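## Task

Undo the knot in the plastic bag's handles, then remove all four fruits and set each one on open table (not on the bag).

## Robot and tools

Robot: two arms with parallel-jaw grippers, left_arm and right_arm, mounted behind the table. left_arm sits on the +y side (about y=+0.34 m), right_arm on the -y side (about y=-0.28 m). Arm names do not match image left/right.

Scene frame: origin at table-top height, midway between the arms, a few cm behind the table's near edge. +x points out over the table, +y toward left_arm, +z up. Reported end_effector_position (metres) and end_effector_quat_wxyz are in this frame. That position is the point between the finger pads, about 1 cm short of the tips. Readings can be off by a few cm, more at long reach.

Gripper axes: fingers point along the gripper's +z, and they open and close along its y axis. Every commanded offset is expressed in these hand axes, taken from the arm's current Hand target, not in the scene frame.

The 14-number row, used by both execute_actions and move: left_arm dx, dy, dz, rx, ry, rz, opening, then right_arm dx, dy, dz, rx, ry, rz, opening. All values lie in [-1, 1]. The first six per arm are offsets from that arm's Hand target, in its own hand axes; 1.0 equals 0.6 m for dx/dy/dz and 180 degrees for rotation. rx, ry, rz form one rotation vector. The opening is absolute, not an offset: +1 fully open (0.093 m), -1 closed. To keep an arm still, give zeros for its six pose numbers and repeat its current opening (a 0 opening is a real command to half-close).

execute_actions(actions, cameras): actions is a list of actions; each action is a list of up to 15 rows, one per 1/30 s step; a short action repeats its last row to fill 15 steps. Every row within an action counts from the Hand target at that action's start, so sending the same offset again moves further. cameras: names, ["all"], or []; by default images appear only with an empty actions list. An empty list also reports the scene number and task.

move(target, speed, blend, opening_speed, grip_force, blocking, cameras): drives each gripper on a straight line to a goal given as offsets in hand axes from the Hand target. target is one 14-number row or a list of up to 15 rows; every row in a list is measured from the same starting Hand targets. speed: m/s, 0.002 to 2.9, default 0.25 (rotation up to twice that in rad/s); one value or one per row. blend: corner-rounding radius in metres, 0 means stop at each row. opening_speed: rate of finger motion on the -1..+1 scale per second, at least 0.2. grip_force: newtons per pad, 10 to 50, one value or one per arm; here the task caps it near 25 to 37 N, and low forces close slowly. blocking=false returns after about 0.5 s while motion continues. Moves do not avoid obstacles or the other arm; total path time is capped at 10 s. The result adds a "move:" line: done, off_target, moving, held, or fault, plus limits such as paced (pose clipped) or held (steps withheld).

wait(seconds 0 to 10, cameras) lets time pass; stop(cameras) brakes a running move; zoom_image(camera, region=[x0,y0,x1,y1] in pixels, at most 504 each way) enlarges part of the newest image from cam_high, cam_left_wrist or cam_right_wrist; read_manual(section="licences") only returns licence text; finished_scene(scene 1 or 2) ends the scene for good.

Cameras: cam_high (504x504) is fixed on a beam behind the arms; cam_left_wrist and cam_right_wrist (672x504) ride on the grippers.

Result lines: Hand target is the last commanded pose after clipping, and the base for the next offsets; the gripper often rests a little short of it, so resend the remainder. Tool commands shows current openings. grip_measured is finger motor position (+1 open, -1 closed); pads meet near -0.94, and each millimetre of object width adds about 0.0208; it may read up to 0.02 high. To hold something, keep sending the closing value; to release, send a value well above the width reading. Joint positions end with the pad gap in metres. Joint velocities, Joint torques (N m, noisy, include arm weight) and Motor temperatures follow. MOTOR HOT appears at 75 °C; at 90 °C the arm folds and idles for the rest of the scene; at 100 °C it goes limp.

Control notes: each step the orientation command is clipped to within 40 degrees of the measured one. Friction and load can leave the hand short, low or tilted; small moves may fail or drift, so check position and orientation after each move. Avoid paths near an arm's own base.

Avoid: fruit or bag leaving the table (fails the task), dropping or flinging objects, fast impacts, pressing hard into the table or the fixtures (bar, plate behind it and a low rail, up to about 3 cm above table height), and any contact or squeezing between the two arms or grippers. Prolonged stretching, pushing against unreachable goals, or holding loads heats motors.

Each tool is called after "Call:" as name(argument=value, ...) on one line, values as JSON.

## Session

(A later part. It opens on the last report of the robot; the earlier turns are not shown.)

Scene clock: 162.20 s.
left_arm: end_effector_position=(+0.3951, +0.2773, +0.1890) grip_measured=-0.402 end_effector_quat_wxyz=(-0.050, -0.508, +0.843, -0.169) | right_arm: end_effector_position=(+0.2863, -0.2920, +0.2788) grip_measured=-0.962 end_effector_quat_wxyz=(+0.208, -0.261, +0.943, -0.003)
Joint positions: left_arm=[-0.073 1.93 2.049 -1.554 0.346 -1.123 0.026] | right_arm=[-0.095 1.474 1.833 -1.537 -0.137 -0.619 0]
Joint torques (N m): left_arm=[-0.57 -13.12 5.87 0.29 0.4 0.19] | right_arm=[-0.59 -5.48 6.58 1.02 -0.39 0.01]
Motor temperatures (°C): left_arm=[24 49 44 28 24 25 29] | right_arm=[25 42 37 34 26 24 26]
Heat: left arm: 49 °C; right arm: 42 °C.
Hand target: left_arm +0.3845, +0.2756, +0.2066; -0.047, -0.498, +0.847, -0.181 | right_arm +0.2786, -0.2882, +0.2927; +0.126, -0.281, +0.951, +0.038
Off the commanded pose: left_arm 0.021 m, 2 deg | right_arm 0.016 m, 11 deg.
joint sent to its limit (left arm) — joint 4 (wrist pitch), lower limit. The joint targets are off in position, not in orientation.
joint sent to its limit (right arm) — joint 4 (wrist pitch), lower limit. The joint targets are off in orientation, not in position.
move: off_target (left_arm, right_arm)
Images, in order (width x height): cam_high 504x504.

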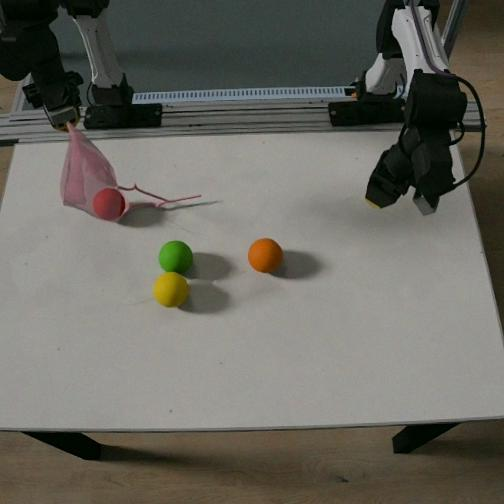

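Call:
move(target=[[0,0,0,0,0,0,-0.4,-0.12,0.12,-0.05,0,0,0,-1]], speed=0.06, cameras=["cam_high"])

Call:
zoom_image(camera="cam_high", region=[60, 130, 270, 340])

Scene clock: 165.30 s.
left_arm: end_effector_position=(+0.3951, +0.2773, +0.1890) grip_measured=-0.402 end_effector_quat_wxyz=(-0.050, -0.508, +0.843, -0.169) | right_arm: end_effector_position=(+0.2930, -0.1938, +0.3368) grip_measured=-0.962 end_effector_quat_wxyz=(+0.288, -0.269, +0.918, +0.042)
Joint positions: left_arm=[-0.073 1.93 2.049 -1.554 0.346 -1.123 0.026] | right_arm=[0.247 1.516 2.061 -1.539 -0.101 -0.302 0]
Joint torques (N m): left_arm=[-0.5 -13.16 6 0.3 0.39 0.18] | right_arm=[0.38 -3 6.01 1.42 0.03 0.24]
Heat: left arm: 49 °C; right arm: 42 °C.
Hand target: left_arm +0.3845, +0.2756, +0.2066; -0.047, -0.498, +0.847, -0.181 | right_arm +0.2913, -0.1943, +0.3405; +0.126, -0.281, +0.951, +0.038
Off the commanded pose: left_arm 0.021 m, 2 deg | right_arm 0.004 m, 19 deg.
joint sent to its limit (left arm) — joint 4 (wrist pitch), lower limit. The joint targets are off in position, not in orientation.
joint sent to its limit (right arm) — joint 4 (wrist pitch), lower limit. The joint targets are off in position and orientation.
move: off_target (left_arm, right_arm)
Images, in order (width x height): cam_high 504x504.

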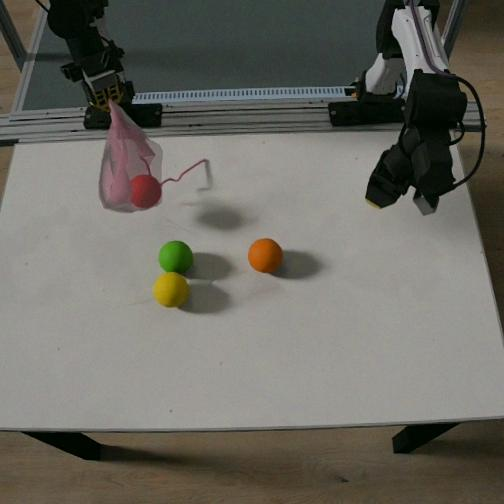

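Scaled by 2.400 from the camera's 504x504 image, which has a finer 720x720 frame.

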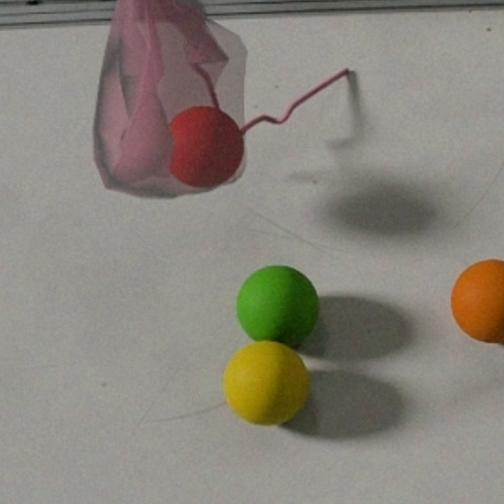

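Call:
move(target=[[0,0,0,0,0,0,-0.4,-0.09,0.06,0.27,0,0,0,-1]], speed=0.08, cameras=["cam_high"])

Call:
zoom_image(camera="cam_high", region=[60, 130, 270, 340])

Scene clock: 168.57 s.
left_arm: end_effector_position=(+0.3951, +0.2773, +0.1890) grip_measured=-0.402 end_effector_quat_wxyz=(-0.050, -0.508, +0.843, -0.169) | right_arm: end_effector_position=(+0.3435, -0.1169, +0.1929) grip_measured=-0.962 end_effector_quat_wxyz=(+0.110, -0.283, +0.952, +0.043)
Joint positions: left_arm=[-0.073 1.93 2.049 -1.554 0.346 -1.123 0.026] | right_arm=[0.428 1.866 1.942 -1.423 -0.051 -0.152 0]
Joint torques (N m): left_arm=[-0.5 -13.05 5.93 0.32 0.41 0.14] | right_arm=[0.66 -6.22 6.94 1.1 0.11 0.23]
Heat: left arm: 49 °C; right arm: 42 °C.
Hand target: left_arm +0.3845, +0.2756, +0.2066; -0.047, -0.498, +0.847, -0.181 | right_arm +0.3510, -0.1127, +0.1983; +0.126, -0.281, +0.951, +0.038
Off the commanded pose: left_arm 0.021 m, 2 deg | right_arm 0.010 m, 2 deg.
joint sent to its limit (left arm) — joint 4 (wrist pitch), lower limit. The joint targets are off in position, not in orientation.
move: off_target (left_arm)
Images, in order (width x height): cam_high 504x504.

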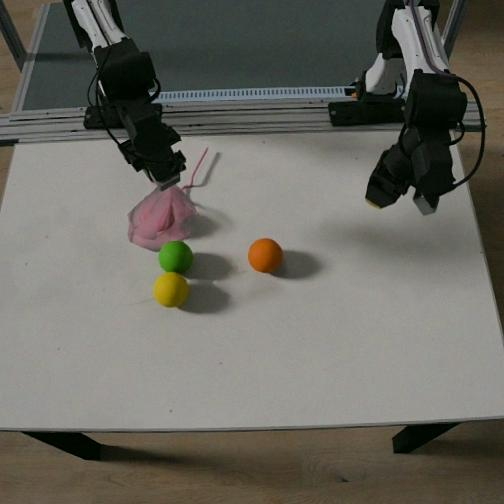

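Scaled by 2.400 from the camera's 504x504 image, which has a finer 720x720 frame.

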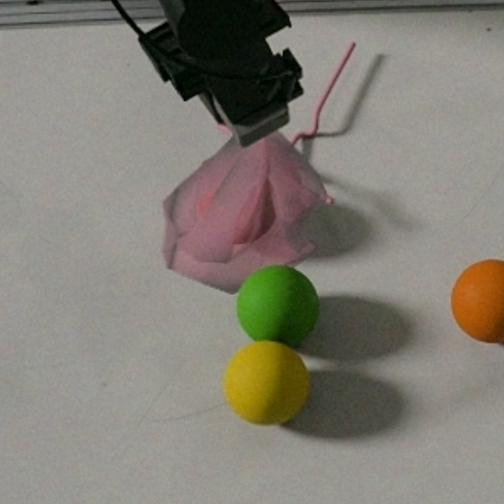

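Call:
move(target=[[0,0,0,0,0,0,-0.4,0.09,-0.06,-0.12,0,0,0,-1]], speed=0.06, cameras=["cam_high"])

Call:
zoom_image(camera="cam_high", region=[60, 130, 270, 340])

Scene clock: 170.93 s.
left_arm: end_effector_position=(+0.3951, +0.2773, +0.1890) grip_measured=-0.402 end_effector_quat_wxyz=(-0.050, -0.508, +0.843, -0.169) | right_arm: end_effector_position=(+0.3220, -0.1815, +0.2456) grip_measured=-0.962 end_effector_quat_wxyz=(+0.145, -0.273, +0.951, +0.029)
Joint positions: left_arm=[-0.073 1.93 2.049 -1.554 0.346 -1.123 0.026] | right_arm=[0.284 1.708 1.958 -1.535 -0.051 -0.276 0]
Joint torques (N m): left_arm=[-0.51 -13.09 5.83 0.31 0.47 0.14] | right_arm=[-0.35 -7.83 4.48 0.77 -0.3 0.03]
Heat: left arm: 49 °C; right arm: 42 °C.
Hand target: left_arm +0.3845, +0.2756, +0.2066; -0.047, -0.498, +0.847, -0.181 | right_arm +0.3110, -0.1814, +0.2536; +0.126, -0.281, +0.951, +0.038
Off the commanded pose: left_arm 0.021 m, 2 deg | right_arm 0.014 m, 3 deg.
joint sent to its limit (left arm) — joint 4 (wrist pitch), lower limit. The joint targets are off in position, not in orientation.
joint sent to its limit (right arm) — joint 4 (wrist pitch), lower limit. The joint targets still meet the commanded pose.
move: off_target (left_arm, right_arm)
Images, in order (width x height): cam_high 504x504.

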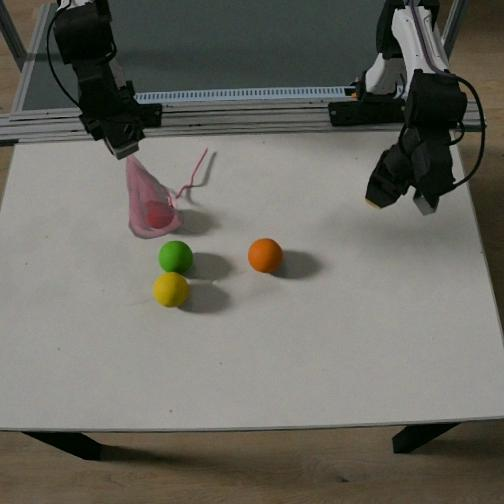

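Scaled by 2.400 from the camera's 504x504 image, which has a finer 720x720 frame.

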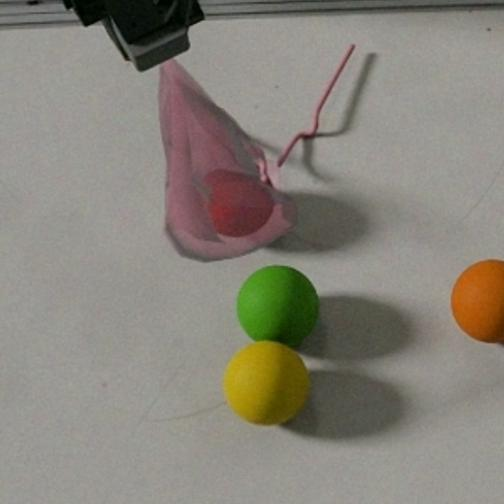

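Call:
move(target=[[0,0,0,0,0,0,-0.4,0.02,-0.03,-0.1,0,0,0,-1]], speed=0.06, cameras=["cam_high","cam_left_wrist"])

Call:
zoom_image(camera="cam_high", region=[60, 130, 270, 340])

Scene clock: 172.83 s.
left_arm: end_effector_position=(+0.3951, +0.2773, +0.1890) grip_measured=-0.402 end_effector_quat_wxyz=(-0.050, -0.508, +0.843, -0.169) | right_arm: end_effector_position=(+0.3074, -0.2127, +0.2936) grip_measured=-0.962 end_effector_quat_wxyz=(+0.222, -0.264, +0.938, +0.021)
Joint positions: left_arm=[-0.073 1.93 2.049 -1.554 0.346 -1.123 0.026] | right_arm=[0.193 1.573 1.977 -1.537 -0.073 -0.348 0]
Joint torques (N m): left_arm=[-0.44 -13.15 5.89 0.34 0.44 0.18] | right_arm=[-0.51 -6.43 6.27 1.14 -0.34 0.04]
Heat: left arm: 49 °C; right arm: 42 °C.
Hand target: left_arm +0.3845, +0.2756, +0.2066; -0.047, -0.498, +0.847, -0.181 | right_arm +0.2979, -0.2114, +0.3084; +0.126, -0.281, +0.951, +0.038
Off the commanded pose: left_arm 0.021 m, 2 deg | right_arm 0.018 m, 11 deg.
joint sent to its limit (left arm) — joint 4 (wrist pitch), lower limit. The joint targets are off in position, not in orientation.
joint sent to its limit (right arm) — joint 4 (wrist pitch), lower limit. The joint targets are off in position and orientation.
move: off_target (left_arm, right_arm)
camera_calibration:
cam_left_wrist: T_world_to_cam=[[0.875775, -0.428282, 0.222696, -0.266568], [-0.461775, -0.608876, 0.645007, 0.263592], [-0.140651, -0.667716, -0.731008, 0.461033], [0, 0, 0, 1]] pos_world=[0.420019, 0.354168, 0.226363]
Images, in order (width x height): cam_high 504x504, cam_left_wrist 672x504.

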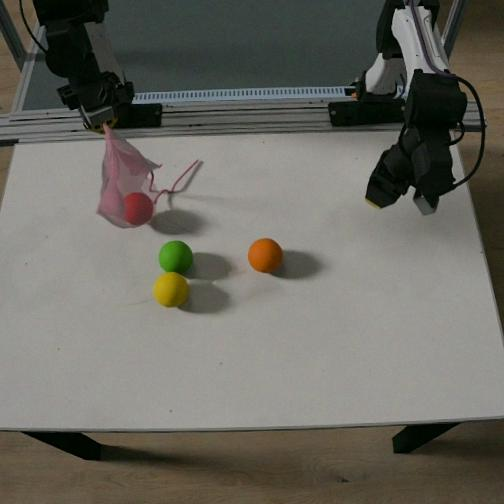

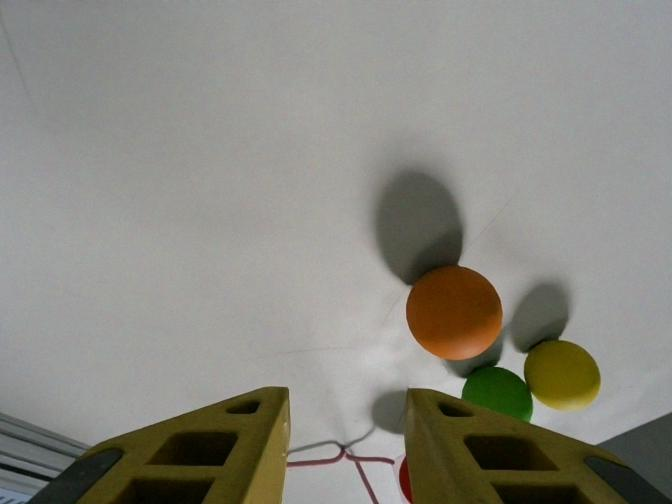

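Scaled by 2.400 from the camera's 504x504 image, which has a finer 720x720 frame.

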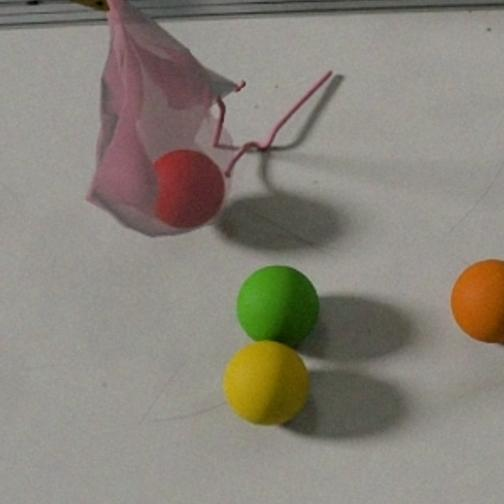

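Call:
move(target=[[0.49,-0.159,0.233,0.055,0.096,-0.011,1,0,0,0.04,0,0,0,-1]], speed=0.2, cameras=["cam_high","cam_left_wrist"])

Scene clock: 175.70 s.
left_arm: end_effector_position=(+0.3235, -0.0476, +0.1588) grip_measured=+1.000 end_effector_quat_wxyz=(-0.148, -0.487, +0.811, -0.290) | right_arm: end_effector_position=(+0.3070, -0.2126, +0.2917) grip_measured=-0.962 end_effector_quat_wxyz=(+0.219, -0.264, +0.939, +0.022)
Joint positions: left_arm=[-0.819 1.969 1.831 -0.884 0.41 -1.951 0.093] | right_arm=[0.193 1.573 1.971 -1.537 -0.074 -0.348 0]
Joint torques (N m): left_arm=[-0.66 -10.85 9.13 1.81 0.11 -0.28] | right_arm=[0.38 -3.25 4.18 1.08 -0.29 0.04]
Heat: left arm: 50 °C; right arm: 41 °C.
Hand target: left_arm +0.3340, -0.0586, +0.1780; -0.134, -0.482, +0.803, -0.325 | right_arm +0.3031, -0.2080, +0.2852; +0.126, -0.281, +0.951, +0.038
Off the commanded pose: left_arm 0.024 m, 4 deg | right_arm 0.009 m, 11 deg.
joint sent to its limit (right arm) — joint 4 (wrist pitch), lower limit. The joint targets are off in orientation, not in position.
move: off_target (left_arm, right_arm)
camera_calibration:
cam_left_wrist: T_world_to_cam=[[0.876064, -0.364363, 0.315834, -0.34813], [-0.445746, -0.362133, 0.81864, 0.0311888], [-0.183908, -0.857962, -0.479665, 0.176972], [0, 0, 0, 1]] pos_world=[0.351433, 0.0362844, 0.169306]
Images, in order (width x height): cam_high 504x504, cam_left_wrist 672x504.

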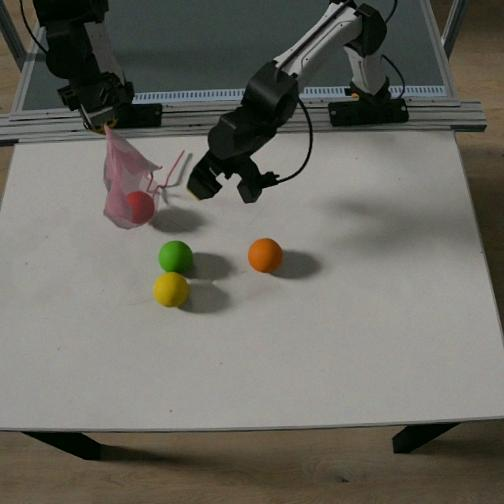

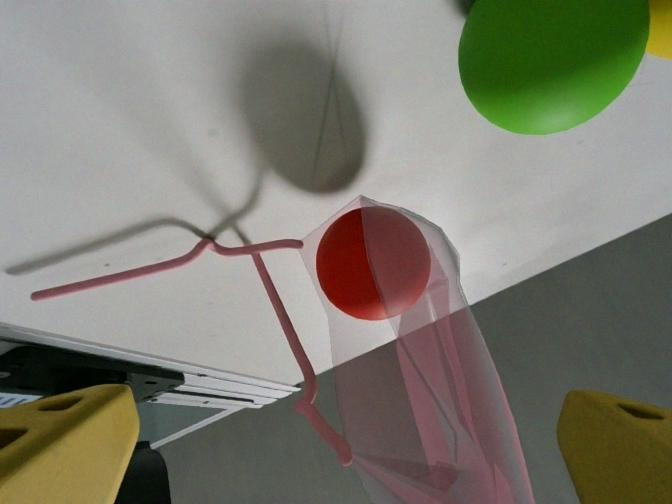

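Call:
execute_actions(actions=[])

Scene clock: 176.27 s.
left_arm: end_effector_position=(+0.3236, -0.0476, +0.1588) grip_measured=+1.000 end_effector_quat_wxyz=(-0.148, -0.487, +0.810, -0.290) | right_arm: end_effector_position=(+0.3070, -0.2126, +0.2917) grip_measured=-0.962 end_effector_quat_wxyz=(+0.219, -0.264, +0.939, +0.022)
Joint positions: left_arm=[-0.819 1.969 1.831 -0.884 0.41 -1.952 0.093] | right_arm=[0.193 1.573 1.971 -1.537 -0.074 -0.348 0]
Joint velocities: within noise
Joint torques (N m): left_arm=[-0.7 -10.77 9.21 1.8 0.11 -0.29] | right_arm=[0.35 -3.25 4 1.06 -0.29 0.02]
Motor temperatures (°C): left_arm=[24 50 44 29 24 25 29] | right_arm=[25 41 37 34 26 24 26]
Heat: left arm: 50 °C; right arm: 41 °C.
Hand target: left_arm +0.3340, -0.0586, +0.1780; -0.134, -0.482, +0.802, -0.325 | right_arm +0.3031, -0.2080, +0.2852; +0.126, -0.281, +0.951, +0.038
Tool commands: left_gripper/opening=+1.0 right_gripper/opening=-1.0
Off the commanded pose: left_arm 0.024 m, 4 deg | right_arm 0.009 m, 11 deg.
camera_calibration:
cam_left_wrist: T_world_to_cam=[[0.876138, -0.363998, 0.316049, -0.348294], [-0.445722, -0.361971, 0.818724, 0.0312044], [-0.183613, -0.858186, -0.479378, 0.176847], [0, 0, 0, 1]] pos_world=[0.351534, 0.0362841, 0.169307]
cam_right_wrist: T_world_to_cam=[[0.517124, -0.853091, 0.0694136, -0.36248], [-0.855173, -0.518342, 0.000542841, 0.1898], [0.0355169, -0.0596413, -0.997588, 0.355375], [0, 0, 0, 1]] pos_world=[0.337138, -0.189652, 0.379576]

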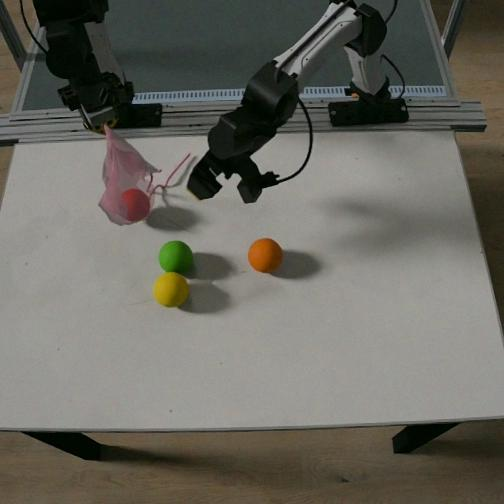

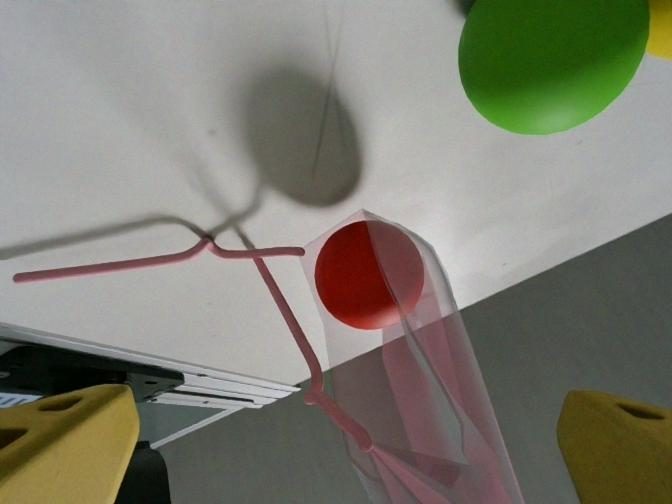

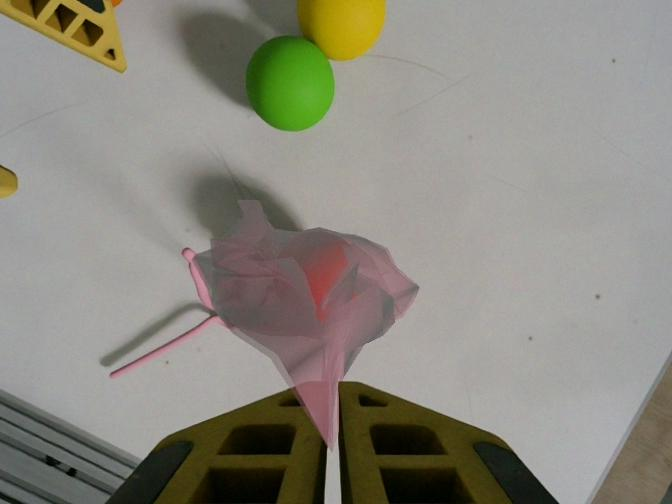

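Call:
move(target=[0,0,0,0,0,0,1,0.051,0,0.193,0,0,0,-1], speed=0.12, cameras=["all"])

Scene clock: 178.37 s.
left_arm: end_effector_position=(+0.3236, -0.0476, +0.1588) grip_measured=+1.000 end_effector_quat_wxyz=(-0.148, -0.487, +0.810, -0.290) | right_arm: end_effector_position=(+0.3034, -0.2123, +0.1592) grip_measured=-0.962 end_effector_quat_wxyz=(+0.109, -0.272, +0.956, +0.031)
Joint positions: left_arm=[-0.819 1.969 1.831 -0.884 0.41 -1.952 0.093] | right_arm=[0.193 1.573 1.471 -1.261 -0.074 -0.362 0]
Joint torques (N m): left_arm=[-0.72 -10.95 9.2 1.81 0.11 -0.3] | right_arm=[0.25 -6.67 4.66 1.05 -0.3 0.05]
Heat: left arm: 50 °C; right arm: 41 °C.
Hand target: left_arm +0.3340, -0.0586, +0.1780; -0.134, -0.482, +0.802, -0.325 | right_arm +0.3037, -0.2075, +0.1655; +0.126, -0.281, +0.951, +0.038
Off the commanded pose: left_arm 0.024 m, 4 deg | right_arm 0.008 m, 2 deg.
move: off_target (left_arm)
camera_calibration:
cam_left_wrist: T_world_to_cam=[[0.876138, -0.363998, 0.316049, -0.348294], [-0.445722, -0.361971, 0.818724, 0.0312044], [-0.183613, -0.858186, -0.479378, 0.176847], [0, 0, 0, 1]] pos_world=[0.351534, 0.0362841, 0.169307]
cam_right_wrist: T_world_to_cam=[[0.536344, -0.843967, -0.00736887, -0.342963], [-0.824653, -0.525889, 0.208301, 0.143042], [-0.179675, -0.105644, -0.978037, 0.275752], [0, 0, 0, 1]] pos_world=[0.351452, -0.185094, 0.237373]

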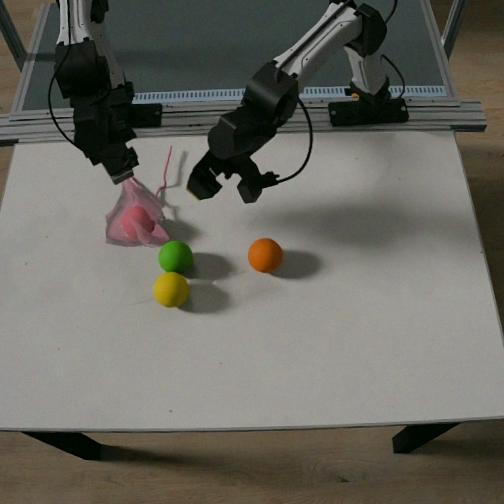

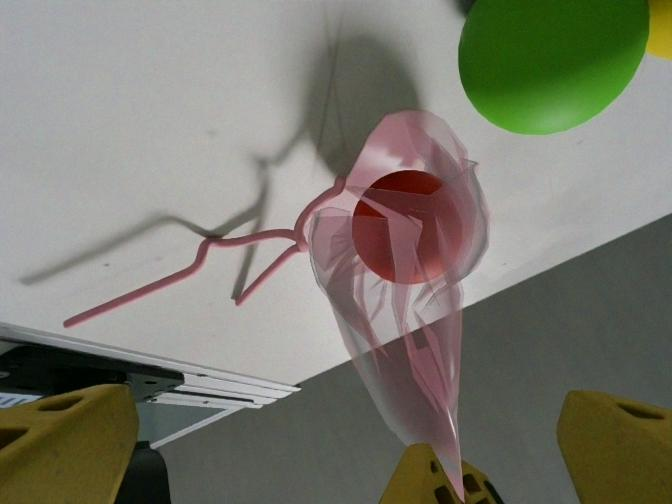

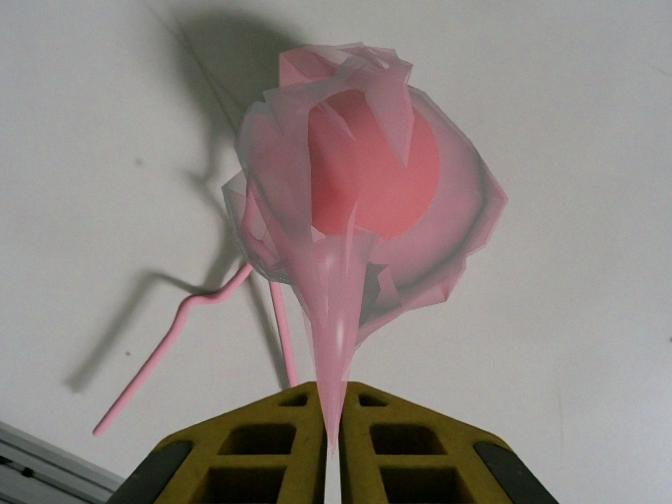

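Call:
move(target=[0,0,0,0,0,0,1,-0.038,-0.056,-0.283,0,0,0,-1], speed=0.1, cameras=["all"])

Scene clock: 180.97 s.
left_arm: end_effector_position=(+0.3236, -0.0476, +0.1588) grip_measured=+1.000 end_effector_quat_wxyz=(-0.148, -0.487, +0.810, -0.290) | right_arm: end_effector_position=(+0.3131, -0.2504, +0.3219) grip_measured=-0.962 end_effector_quat_wxyz=(+0.269, -0.256, +0.928, +0.001)
Joint positions: left_arm=[-0.819 1.969 1.831 -0.884 0.41 -1.952 0.093] | right_arm=[0.058 1.553 2.049 -1.537 -0.108 -0.46 0]
Joint torques (N m): left_arm=[-0.68 -10.8 9.13 1.78 0.12 -0.3] | right_arm=[-0.55 -5.9 6.09 1.3 -0.34 -0.01]
Heat: left arm: 50 °C; right arm: 41 °C.
Hand target: left_arm +0.3340, -0.0586, +0.1780; -0.134, -0.482, +0.802, -0.325 | right_arm +0.3033, -0.2480, +0.3353; +0.126, -0.281, +0.951, +0.038
Off the commanded pose: left_arm 0.024 m, 4 deg | right_arm 0.017 m, 17 deg.
joint sent to its limit (right arm) — joint 4 (wrist pitch), lower limit. The joint targets are off in position and orientation.
move: off_target (left_arm, right_arm)
camera_calibration:
cam_left_wrist: T_world_to_cam=[[0.876138, -0.363998, 0.316049, -0.348294], [-0.445722, -0.361971, 0.818724, 0.0312044], [-0.183613, -0.858186, -0.479378, 0.176847], [0, 0, 0, 1]] pos_world=[0.351534, 0.0362841, 0.169307]
cam_right_wrist: T_world_to_cam=[[0.488102, -0.862743, 0.132026, -0.413541], [-0.861007, -0.500743, -0.0890194, 0.210479], [0.142912, -0.0702243, -0.987241, 0.343454], [0, 0, 0, 1]] pos_world=[0.333991, -0.227265, 0.412407]

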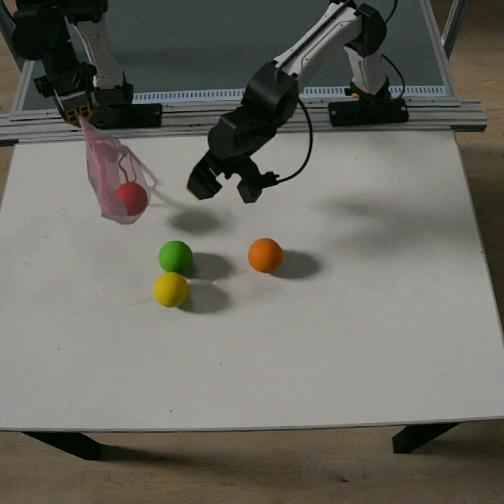

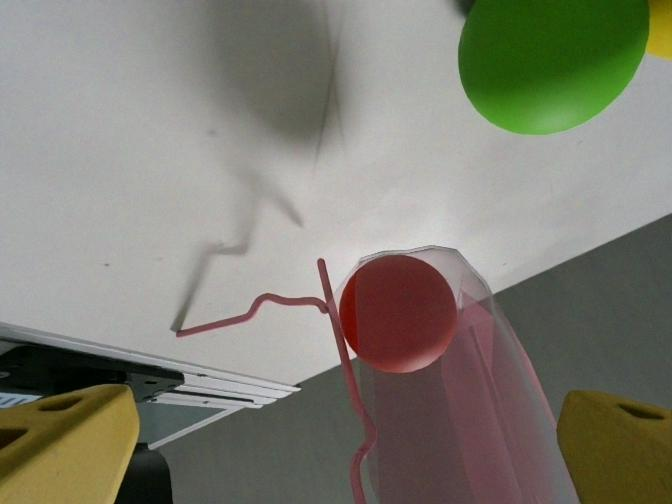

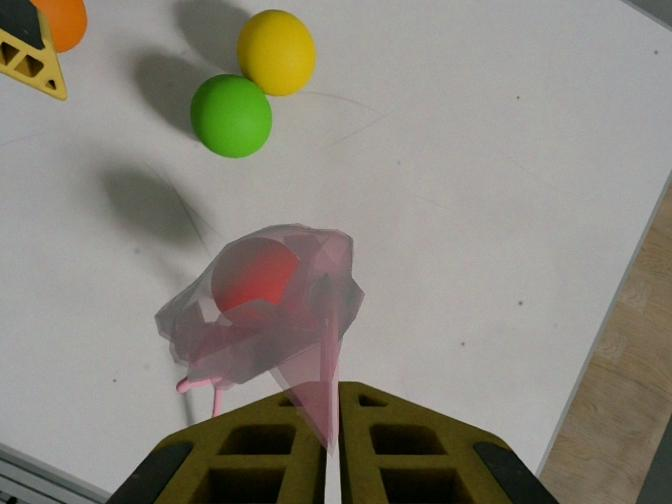

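Call:
zoom_image(camera="cam_high", region=[70, 110, 190, 230])

Call:
zoom_image(camera="cam_left_wrist", region=[300, 220, 560, 480])

Scaled by 4.200 from the camera's 504x504 image, which has a finer 720x720 frame.

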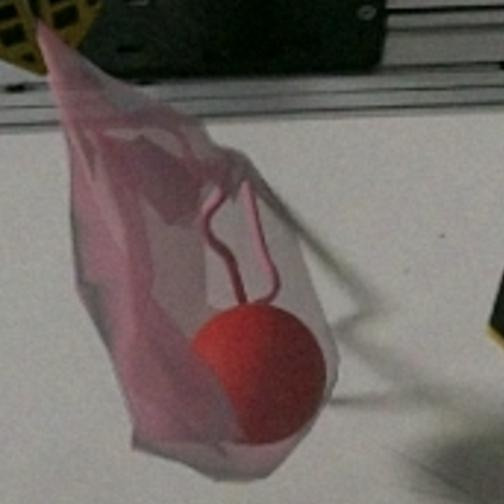

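Scaled by 1.938 from the camera's 672x504 image, which has a finer 960x720 frame.

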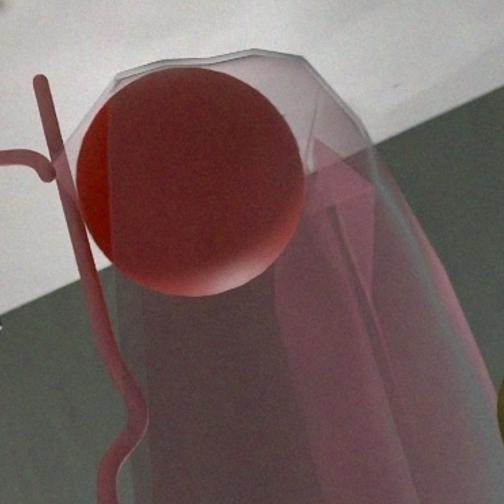

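Call:
move(target=[[0.081,-0.027,0.09,0,0,0,0.75,0,0,0,0,0,0,-1],[0.081,-0.027,0.221,0,0,0,0.75,0,0,0,0,0,0,-1]], speed=0.1, blend=0.03, cameras=["all"])

Scene clock: 184.03 s.
left_arm: end_effector_position=(+0.3315, -0.1685, +0.0891) grip_measured=+0.752 end_effector_quat_wxyz=(-0.141, -0.486, +0.813, -0.288) | right_arm: end_effector_position=(+0.3131, -0.2504, +0.3219) grip_measured=-0.962 end_effector_quat_wxyz=(+0.269, -0.256, +0.928, +0.001)
Joint positions: left_arm=[-0.981 2.415 2.271 -0.831 0.308 -2.09 0.081] | right_arm=[0.058 1.553 2.049 -1.537 -0.108 -0.46 0]
Joint torques (N m): left_arm=[-1.22 -14.27 9.31 1.86 0.09 -0.33] | right_arm=[-0.64 -5.83 5.89 1.33 -0.37 0.01]
Heat: left arm: 50 °C; right arm: 41 °C.
Hand target: left_arm +0.3368, -0.1835, +0.1102; -0.134, -0.482, +0.802, -0.325 | right_arm +0.3033, -0.2480, +0.3353; +0.126, -0.281, +0.951, +0.038
Off the commanded pose: left_arm 0.026 m, 5 deg | right_arm 0.017 m, 17 deg.
joint sent to its limit (left arm) — joint 6 (wrist roll), lower limit. The joint targets are off in position, not in orientation.
joint sent to its limit (right arm) — joint 4 (wrist pitch), lower limit. The joint targets are off in position and orientation.
move: off_target (left_arm, right_arm)
camera_calibration:
cam_left_wrist: T_world_to_cam=[[0.873155, -0.366858, 0.320959, -0.37712], [-0.453921, -0.372001, 0.809674, 0.0498861], [-0.177638, -0.852661, -0.491339, 0.0411343], [0, 0, 0, 1]] pos_world=[0.359236, -0.0847183, 0.100859]
cam_right_wrist: T_world_to_cam=[[0.488245, -0.862713, 0.131695, -0.41336], [-0.860925, -0.50085, -0.0892017, 0.210553], [0.142915, -0.0698272, -0.987269, 0.343561], [0, 0, 0, 1]] pos_world=[0.333991, -0.227165, 0.412406]

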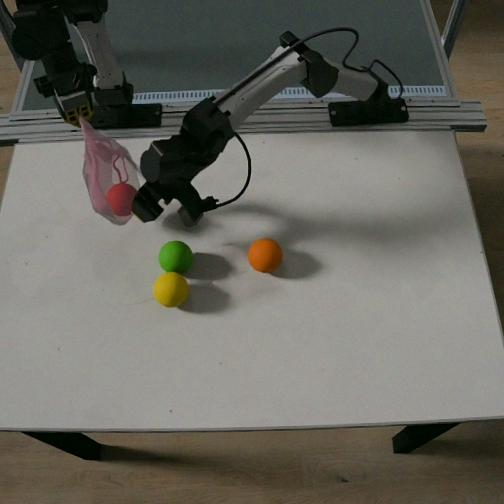

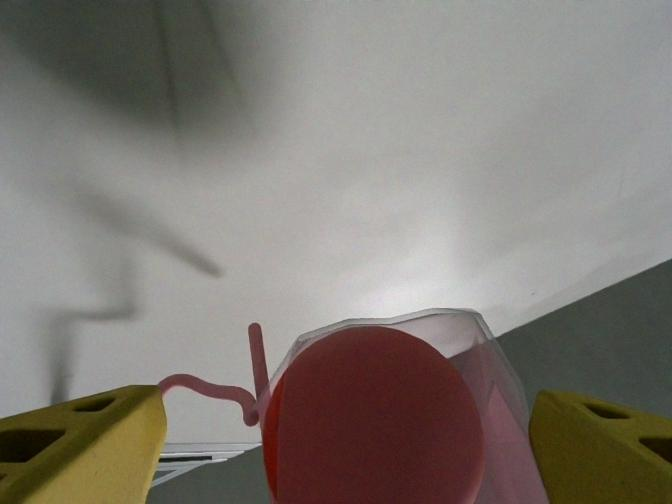

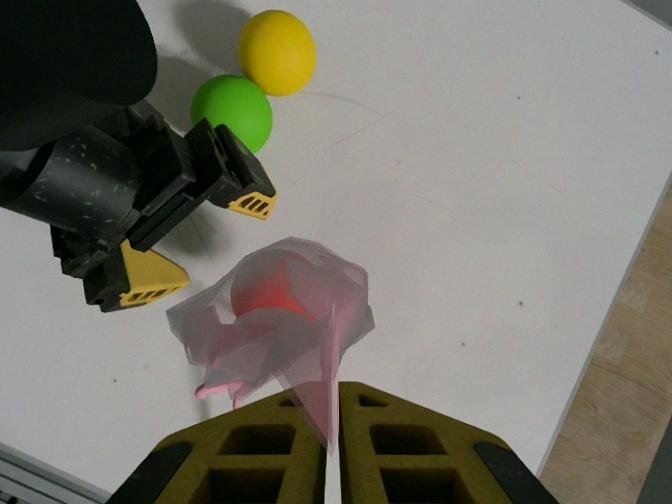

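Call:
move(target=[[0,0,-0.15,0,0,0,0.75,0,0,0,0,0,0,-1],[0,0,-0.15,0,0,0,0.75,0.034,0,0.128,0,0,0,-1]], speed=0.12, cameras=["all"])

Call:
zoom_image(camera="cam_high", region=[70, 130, 190, 250])

Scene clock: 187.97 s.
left_arm: end_effector_position=(+0.3372, -0.1326, +0.1540) grip_measured=+0.752 end_effector_quat_wxyz=(-0.131, -0.496, +0.798, -0.317) | right_arm: end_effector_position=(+0.3075, -0.2502, +0.2606) grip_measured=-0.962 end_effector_quat_wxyz=(+0.173, -0.271, +0.947, +0.020)
Joint positions: left_arm=[-0.939 2.228 2.178 -0.867 0.308 -2.089 0.081] | right_arm=[0.058 1.585 1.879 -1.538 -0.108 -0.491 0]
Joint torques (N m): left_arm=[-0.25 -17.72 6.08 1.15 0.34 0.18] | right_arm=[-0.42 -3.96 4.25 0.88 -0.32 0.04]
Heat: left arm: 52 °C; right arm: 41 °C.
Hand target: left_arm +0.3279, -0.1250, +0.1780; -0.134, -0.482, +0.802, -0.325 | right_arm +0.3035, -0.2478, +0.2558; +0.126, -0.281, +0.951, +0.038
Off the commanded pose: left_arm 0.027 m, 2 deg | right_arm 0.007 m, 6 deg.
joint sent to its limit (right arm) — joint 4 (wrist pitch), lower limit. The joint targets are off in orientation, not in position.
move: off_target (left_arm, right_arm)
camera_calibration:
cam_left_wrist: T_world_to_cam=[[0.87568, -0.313778, 0.367054, -0.390639], [-0.467036, -0.35714, 0.808906, 0.0198061], [-0.122728, -0.87977, -0.459286, 0.0776673], [0, 0, 0, 1]] pos_world=[0.360856, -0.047171, 0.163036]
cam_right_wrist: T_world_to_cam=[[0.531243, -0.845773, 0.0494895, -0.389985], [-0.845596, -0.525705, 0.092747, 0.141932], [-0.052426, -0.0911193, -0.994459, 0.340368], [0, 0, 0, 1]] pos_world=[0.345038, -0.22421, 0.344619]

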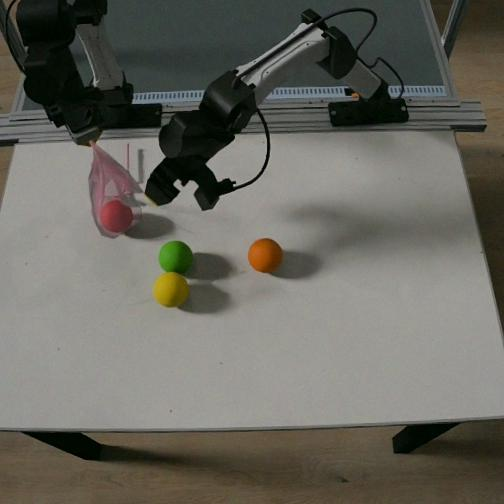

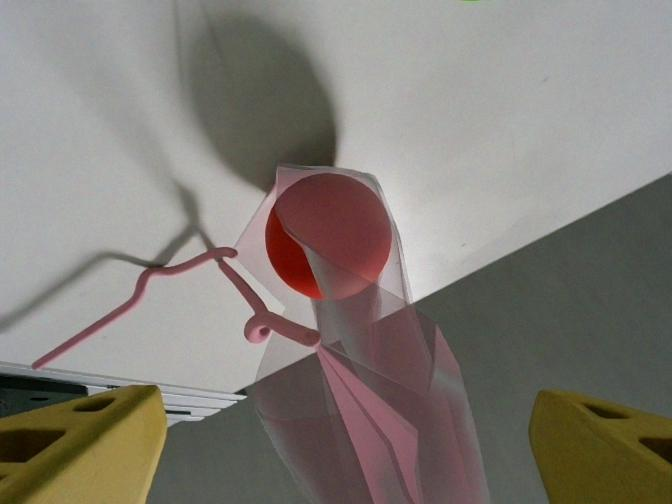

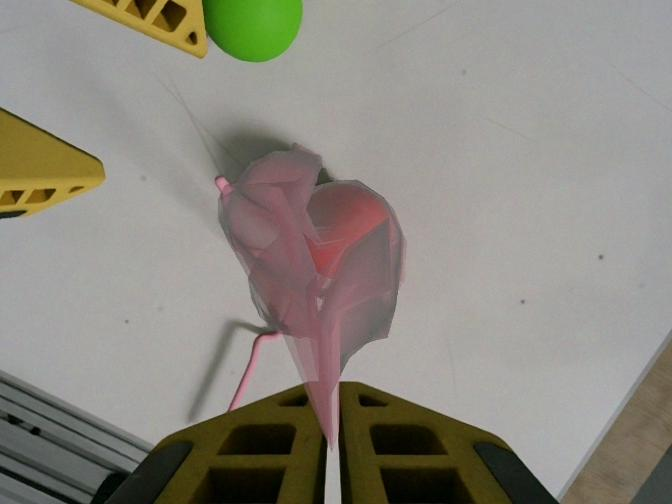

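Scaled by 4.200 from the camera's 504x504 image, which has a finer 720x720 frame.

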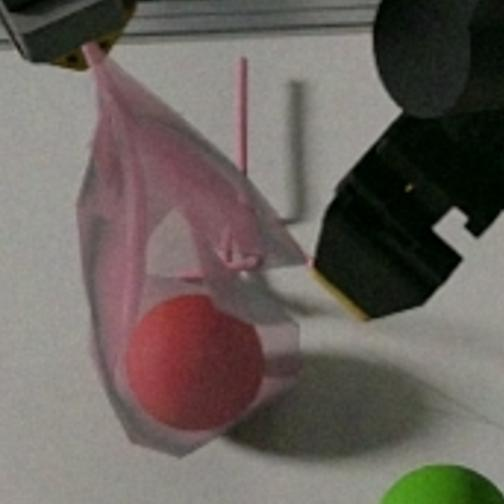

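Call:
move(target=[[0,0,-0.1,0,0,0,0.75,0.034,0,0.129,0,0,0,-1],[0,0,-0.15,0,0,0,0.75,-0.172,-0.1,0.184,0,0,0,-1]], speed=0.12, cameras=["all"])

Call:
zoom_image(camera="cam_high", region=[70, 130, 210, 270])

Scene clock: 193.47 s.
left_arm: end_effector_position=(+0.3283, -0.0724, +0.2121) grip_measured=+0.752 end_effector_quat_wxyz=(-0.131, -0.501, +0.800, -0.302) | right_arm: end_effector_position=(+0.4447, -0.2350, +0.1769) grip_measured=-0.962 end_effector_quat_wxyz=(+0.133, -0.280, +0.950, +0.030)
Joint positions: left_arm=[-0.87 2.073 2.19 -1.086 0.344 -2.03 0.081] | right_arm=[0.075 2.142 2.273 -1.458 -0.108 -0.494 0]
Joint torques (N m): left_arm=[-0.25 -15.94 8.72 1.06 0.4 0.2] | right_arm=[0.59 -7.24 6.83 0.64 -0.2 0.23]
Heat: left arm: 54 °C; right arm: 40 °C.
Hand target: left_arm +0.3190, -0.0663, +0.2457; -0.134, -0.482, +0.802, -0.325 | right_arm +0.4439, -0.2283, +0.1762; +0.126, -0.281, +0.951, +0.038
Off the commanded pose: left_arm 0.035 m, 3 deg | right_arm 0.007 m, 1 deg.
move: off_target (left_arm)
camera_calibration:
cam_left_wrist: T_world_to_cam=[[0.882975, -0.321616, 0.341932, -0.382928], [-0.451058, -0.379561, 0.807763, -0.0165314], [-0.130006, -0.867465, -0.480211, 0.163873], [0, 0, 0, 1]] pos_world=[0.351964, 0.0127238, 0.222982]
cam_right_wrist: T_world_to_cam=[[0.550813, -0.834567, 0.0101923, -0.444985], [-0.824249, -0.542003, 0.163849, 0.247839], [-0.131219, -0.0986511, -0.986433, 0.297633], [0, 0, 0, 1]] pos_world=[0.488439, -0.207679, 0.257522]

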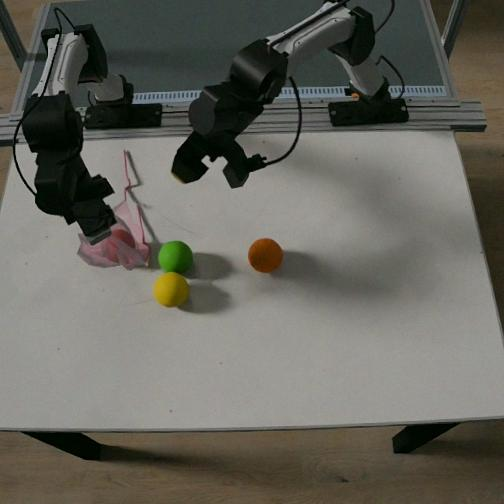

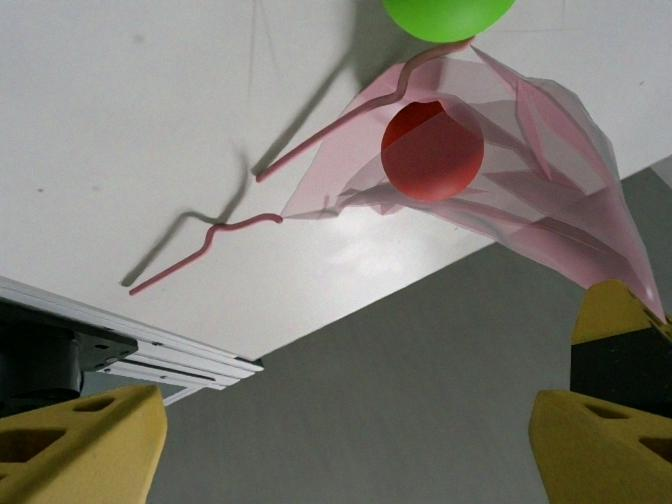

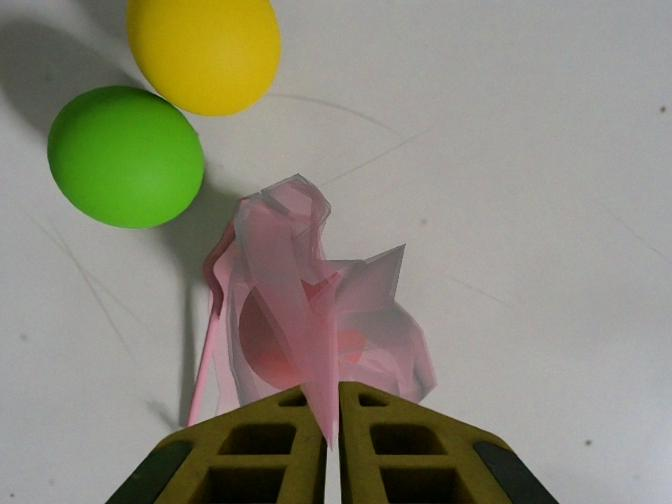

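Scaled by 3.600 from the camera's 504x504 image, which has a finer 720x720 frame.

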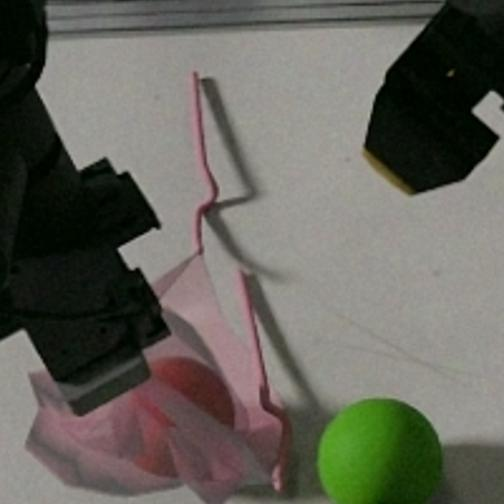

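Call:
move(target=[[0,0,0,0,0,0,0.75,-0.113,-0.11,-0.005,0,0,0,-1],[0,0,0,0,0,0,0.75,-0.156,-0.11,-0.166,0,0,0,-1]], speed=0.1, cameras=["all"])

Call:
zoom_image(camera="cam_high", region=[50, 150, 210, 310])

Scene clock: 197.03 s.
left_arm: end_effector_position=(+0.3283, -0.0724, +0.2121) grip_measured=+0.752 end_effector_quat_wxyz=(-0.131, -0.501, +0.800, -0.302) | right_arm: end_effector_position=(+0.5353, -0.2528, +0.2536) grip_measured=-0.962 end_effector_quat_wxyz=(+0.323, -0.254, +0.912, -0.017)
Joint positions: left_arm=[-0.87 2.073 2.19 -1.086 0.344 -2.03 0.081] | right_arm=[0.031 2.369 2.839 -1.396 -0.114 -0.485 0]
Joint torques (N m): left_arm=[-0.09 -15.91 8.8 1.07 0.42 0.18] | right_arm=[-0.13 -13.89 6.43 2.14 -0.37 0.23]
Motor temperatures (°C): left_arm=[24 56 46 31 24 25 29] | right_arm=[25 42 37 34 26 24 26]
Heat: left arm: 56 °C; right arm: 42 °C.
Hand target: left_arm +0.3190, -0.0664, +0.2457; -0.134, -0.482, +0.802, -0.325 | right_arm +0.5339, -0.2488, +0.2967; +0.126, -0.281, +0.951, +0.038
Off the commanded pose: left_arm 0.035 m, 3 deg | right_arm 0.043 m, 24 deg.
elbow stopped short (right arm): the move would have taken joint 3 (elbow) straighter than the controller allows.
move: off_target (left_arm, right_arm)
camera_calibration:
cam_left_wrist: T_world_to_cam=[[0.882975, -0.321616, 0.341932, -0.382928], [-0.451058, -0.379561, 0.807763, -0.0165314], [-0.130006, -0.867465, -0.480211, 0.163873], [0, 0, 0, 1]] pos_world=[0.351964, 0.0127238, 0.222982]
cam_right_wrist: T_world_to_cam=[[0.464952, -0.864268, 0.191991, -0.518233], [-0.846979, -0.497363, -0.187769, 0.412838], [0.257771, -0.0753088, -0.963267, 0.175245], [0, 0, 0, 1]] pos_world=[0.545446, -0.229364, 0.345822]

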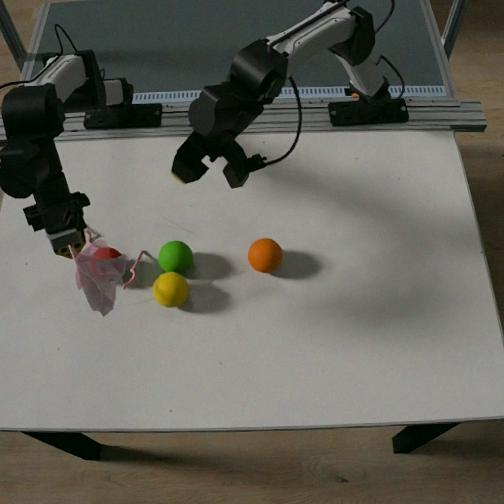

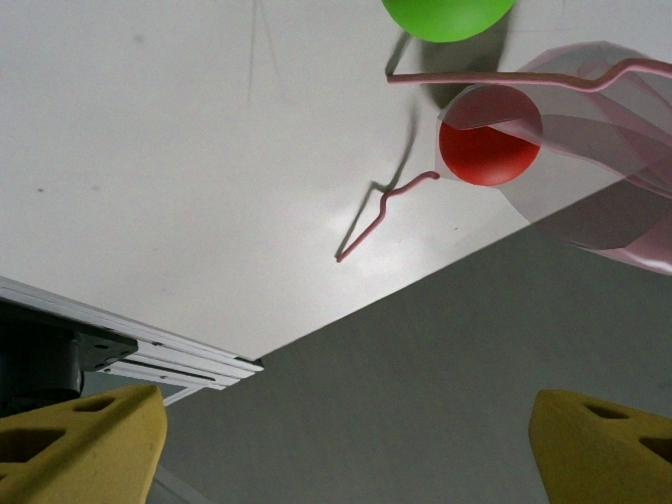

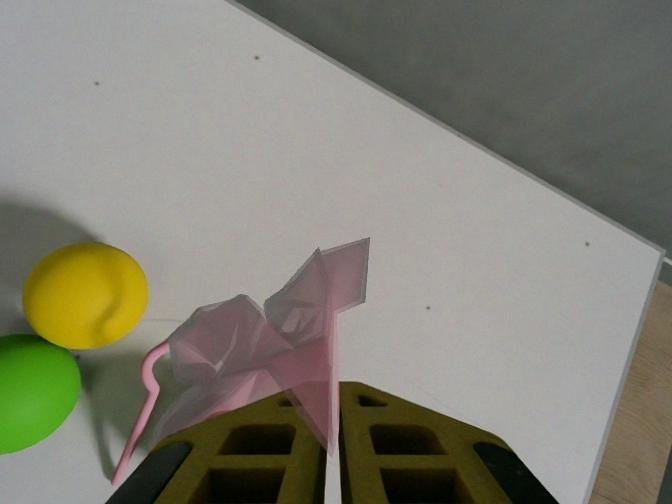

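Scaled by 3.150 from the camera's 504x504 image, which has a finer 720x720 frame.

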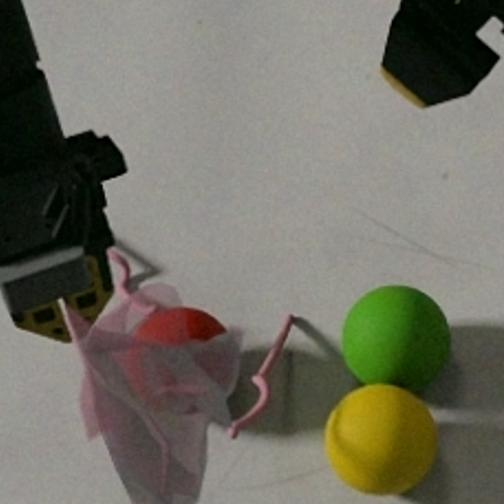

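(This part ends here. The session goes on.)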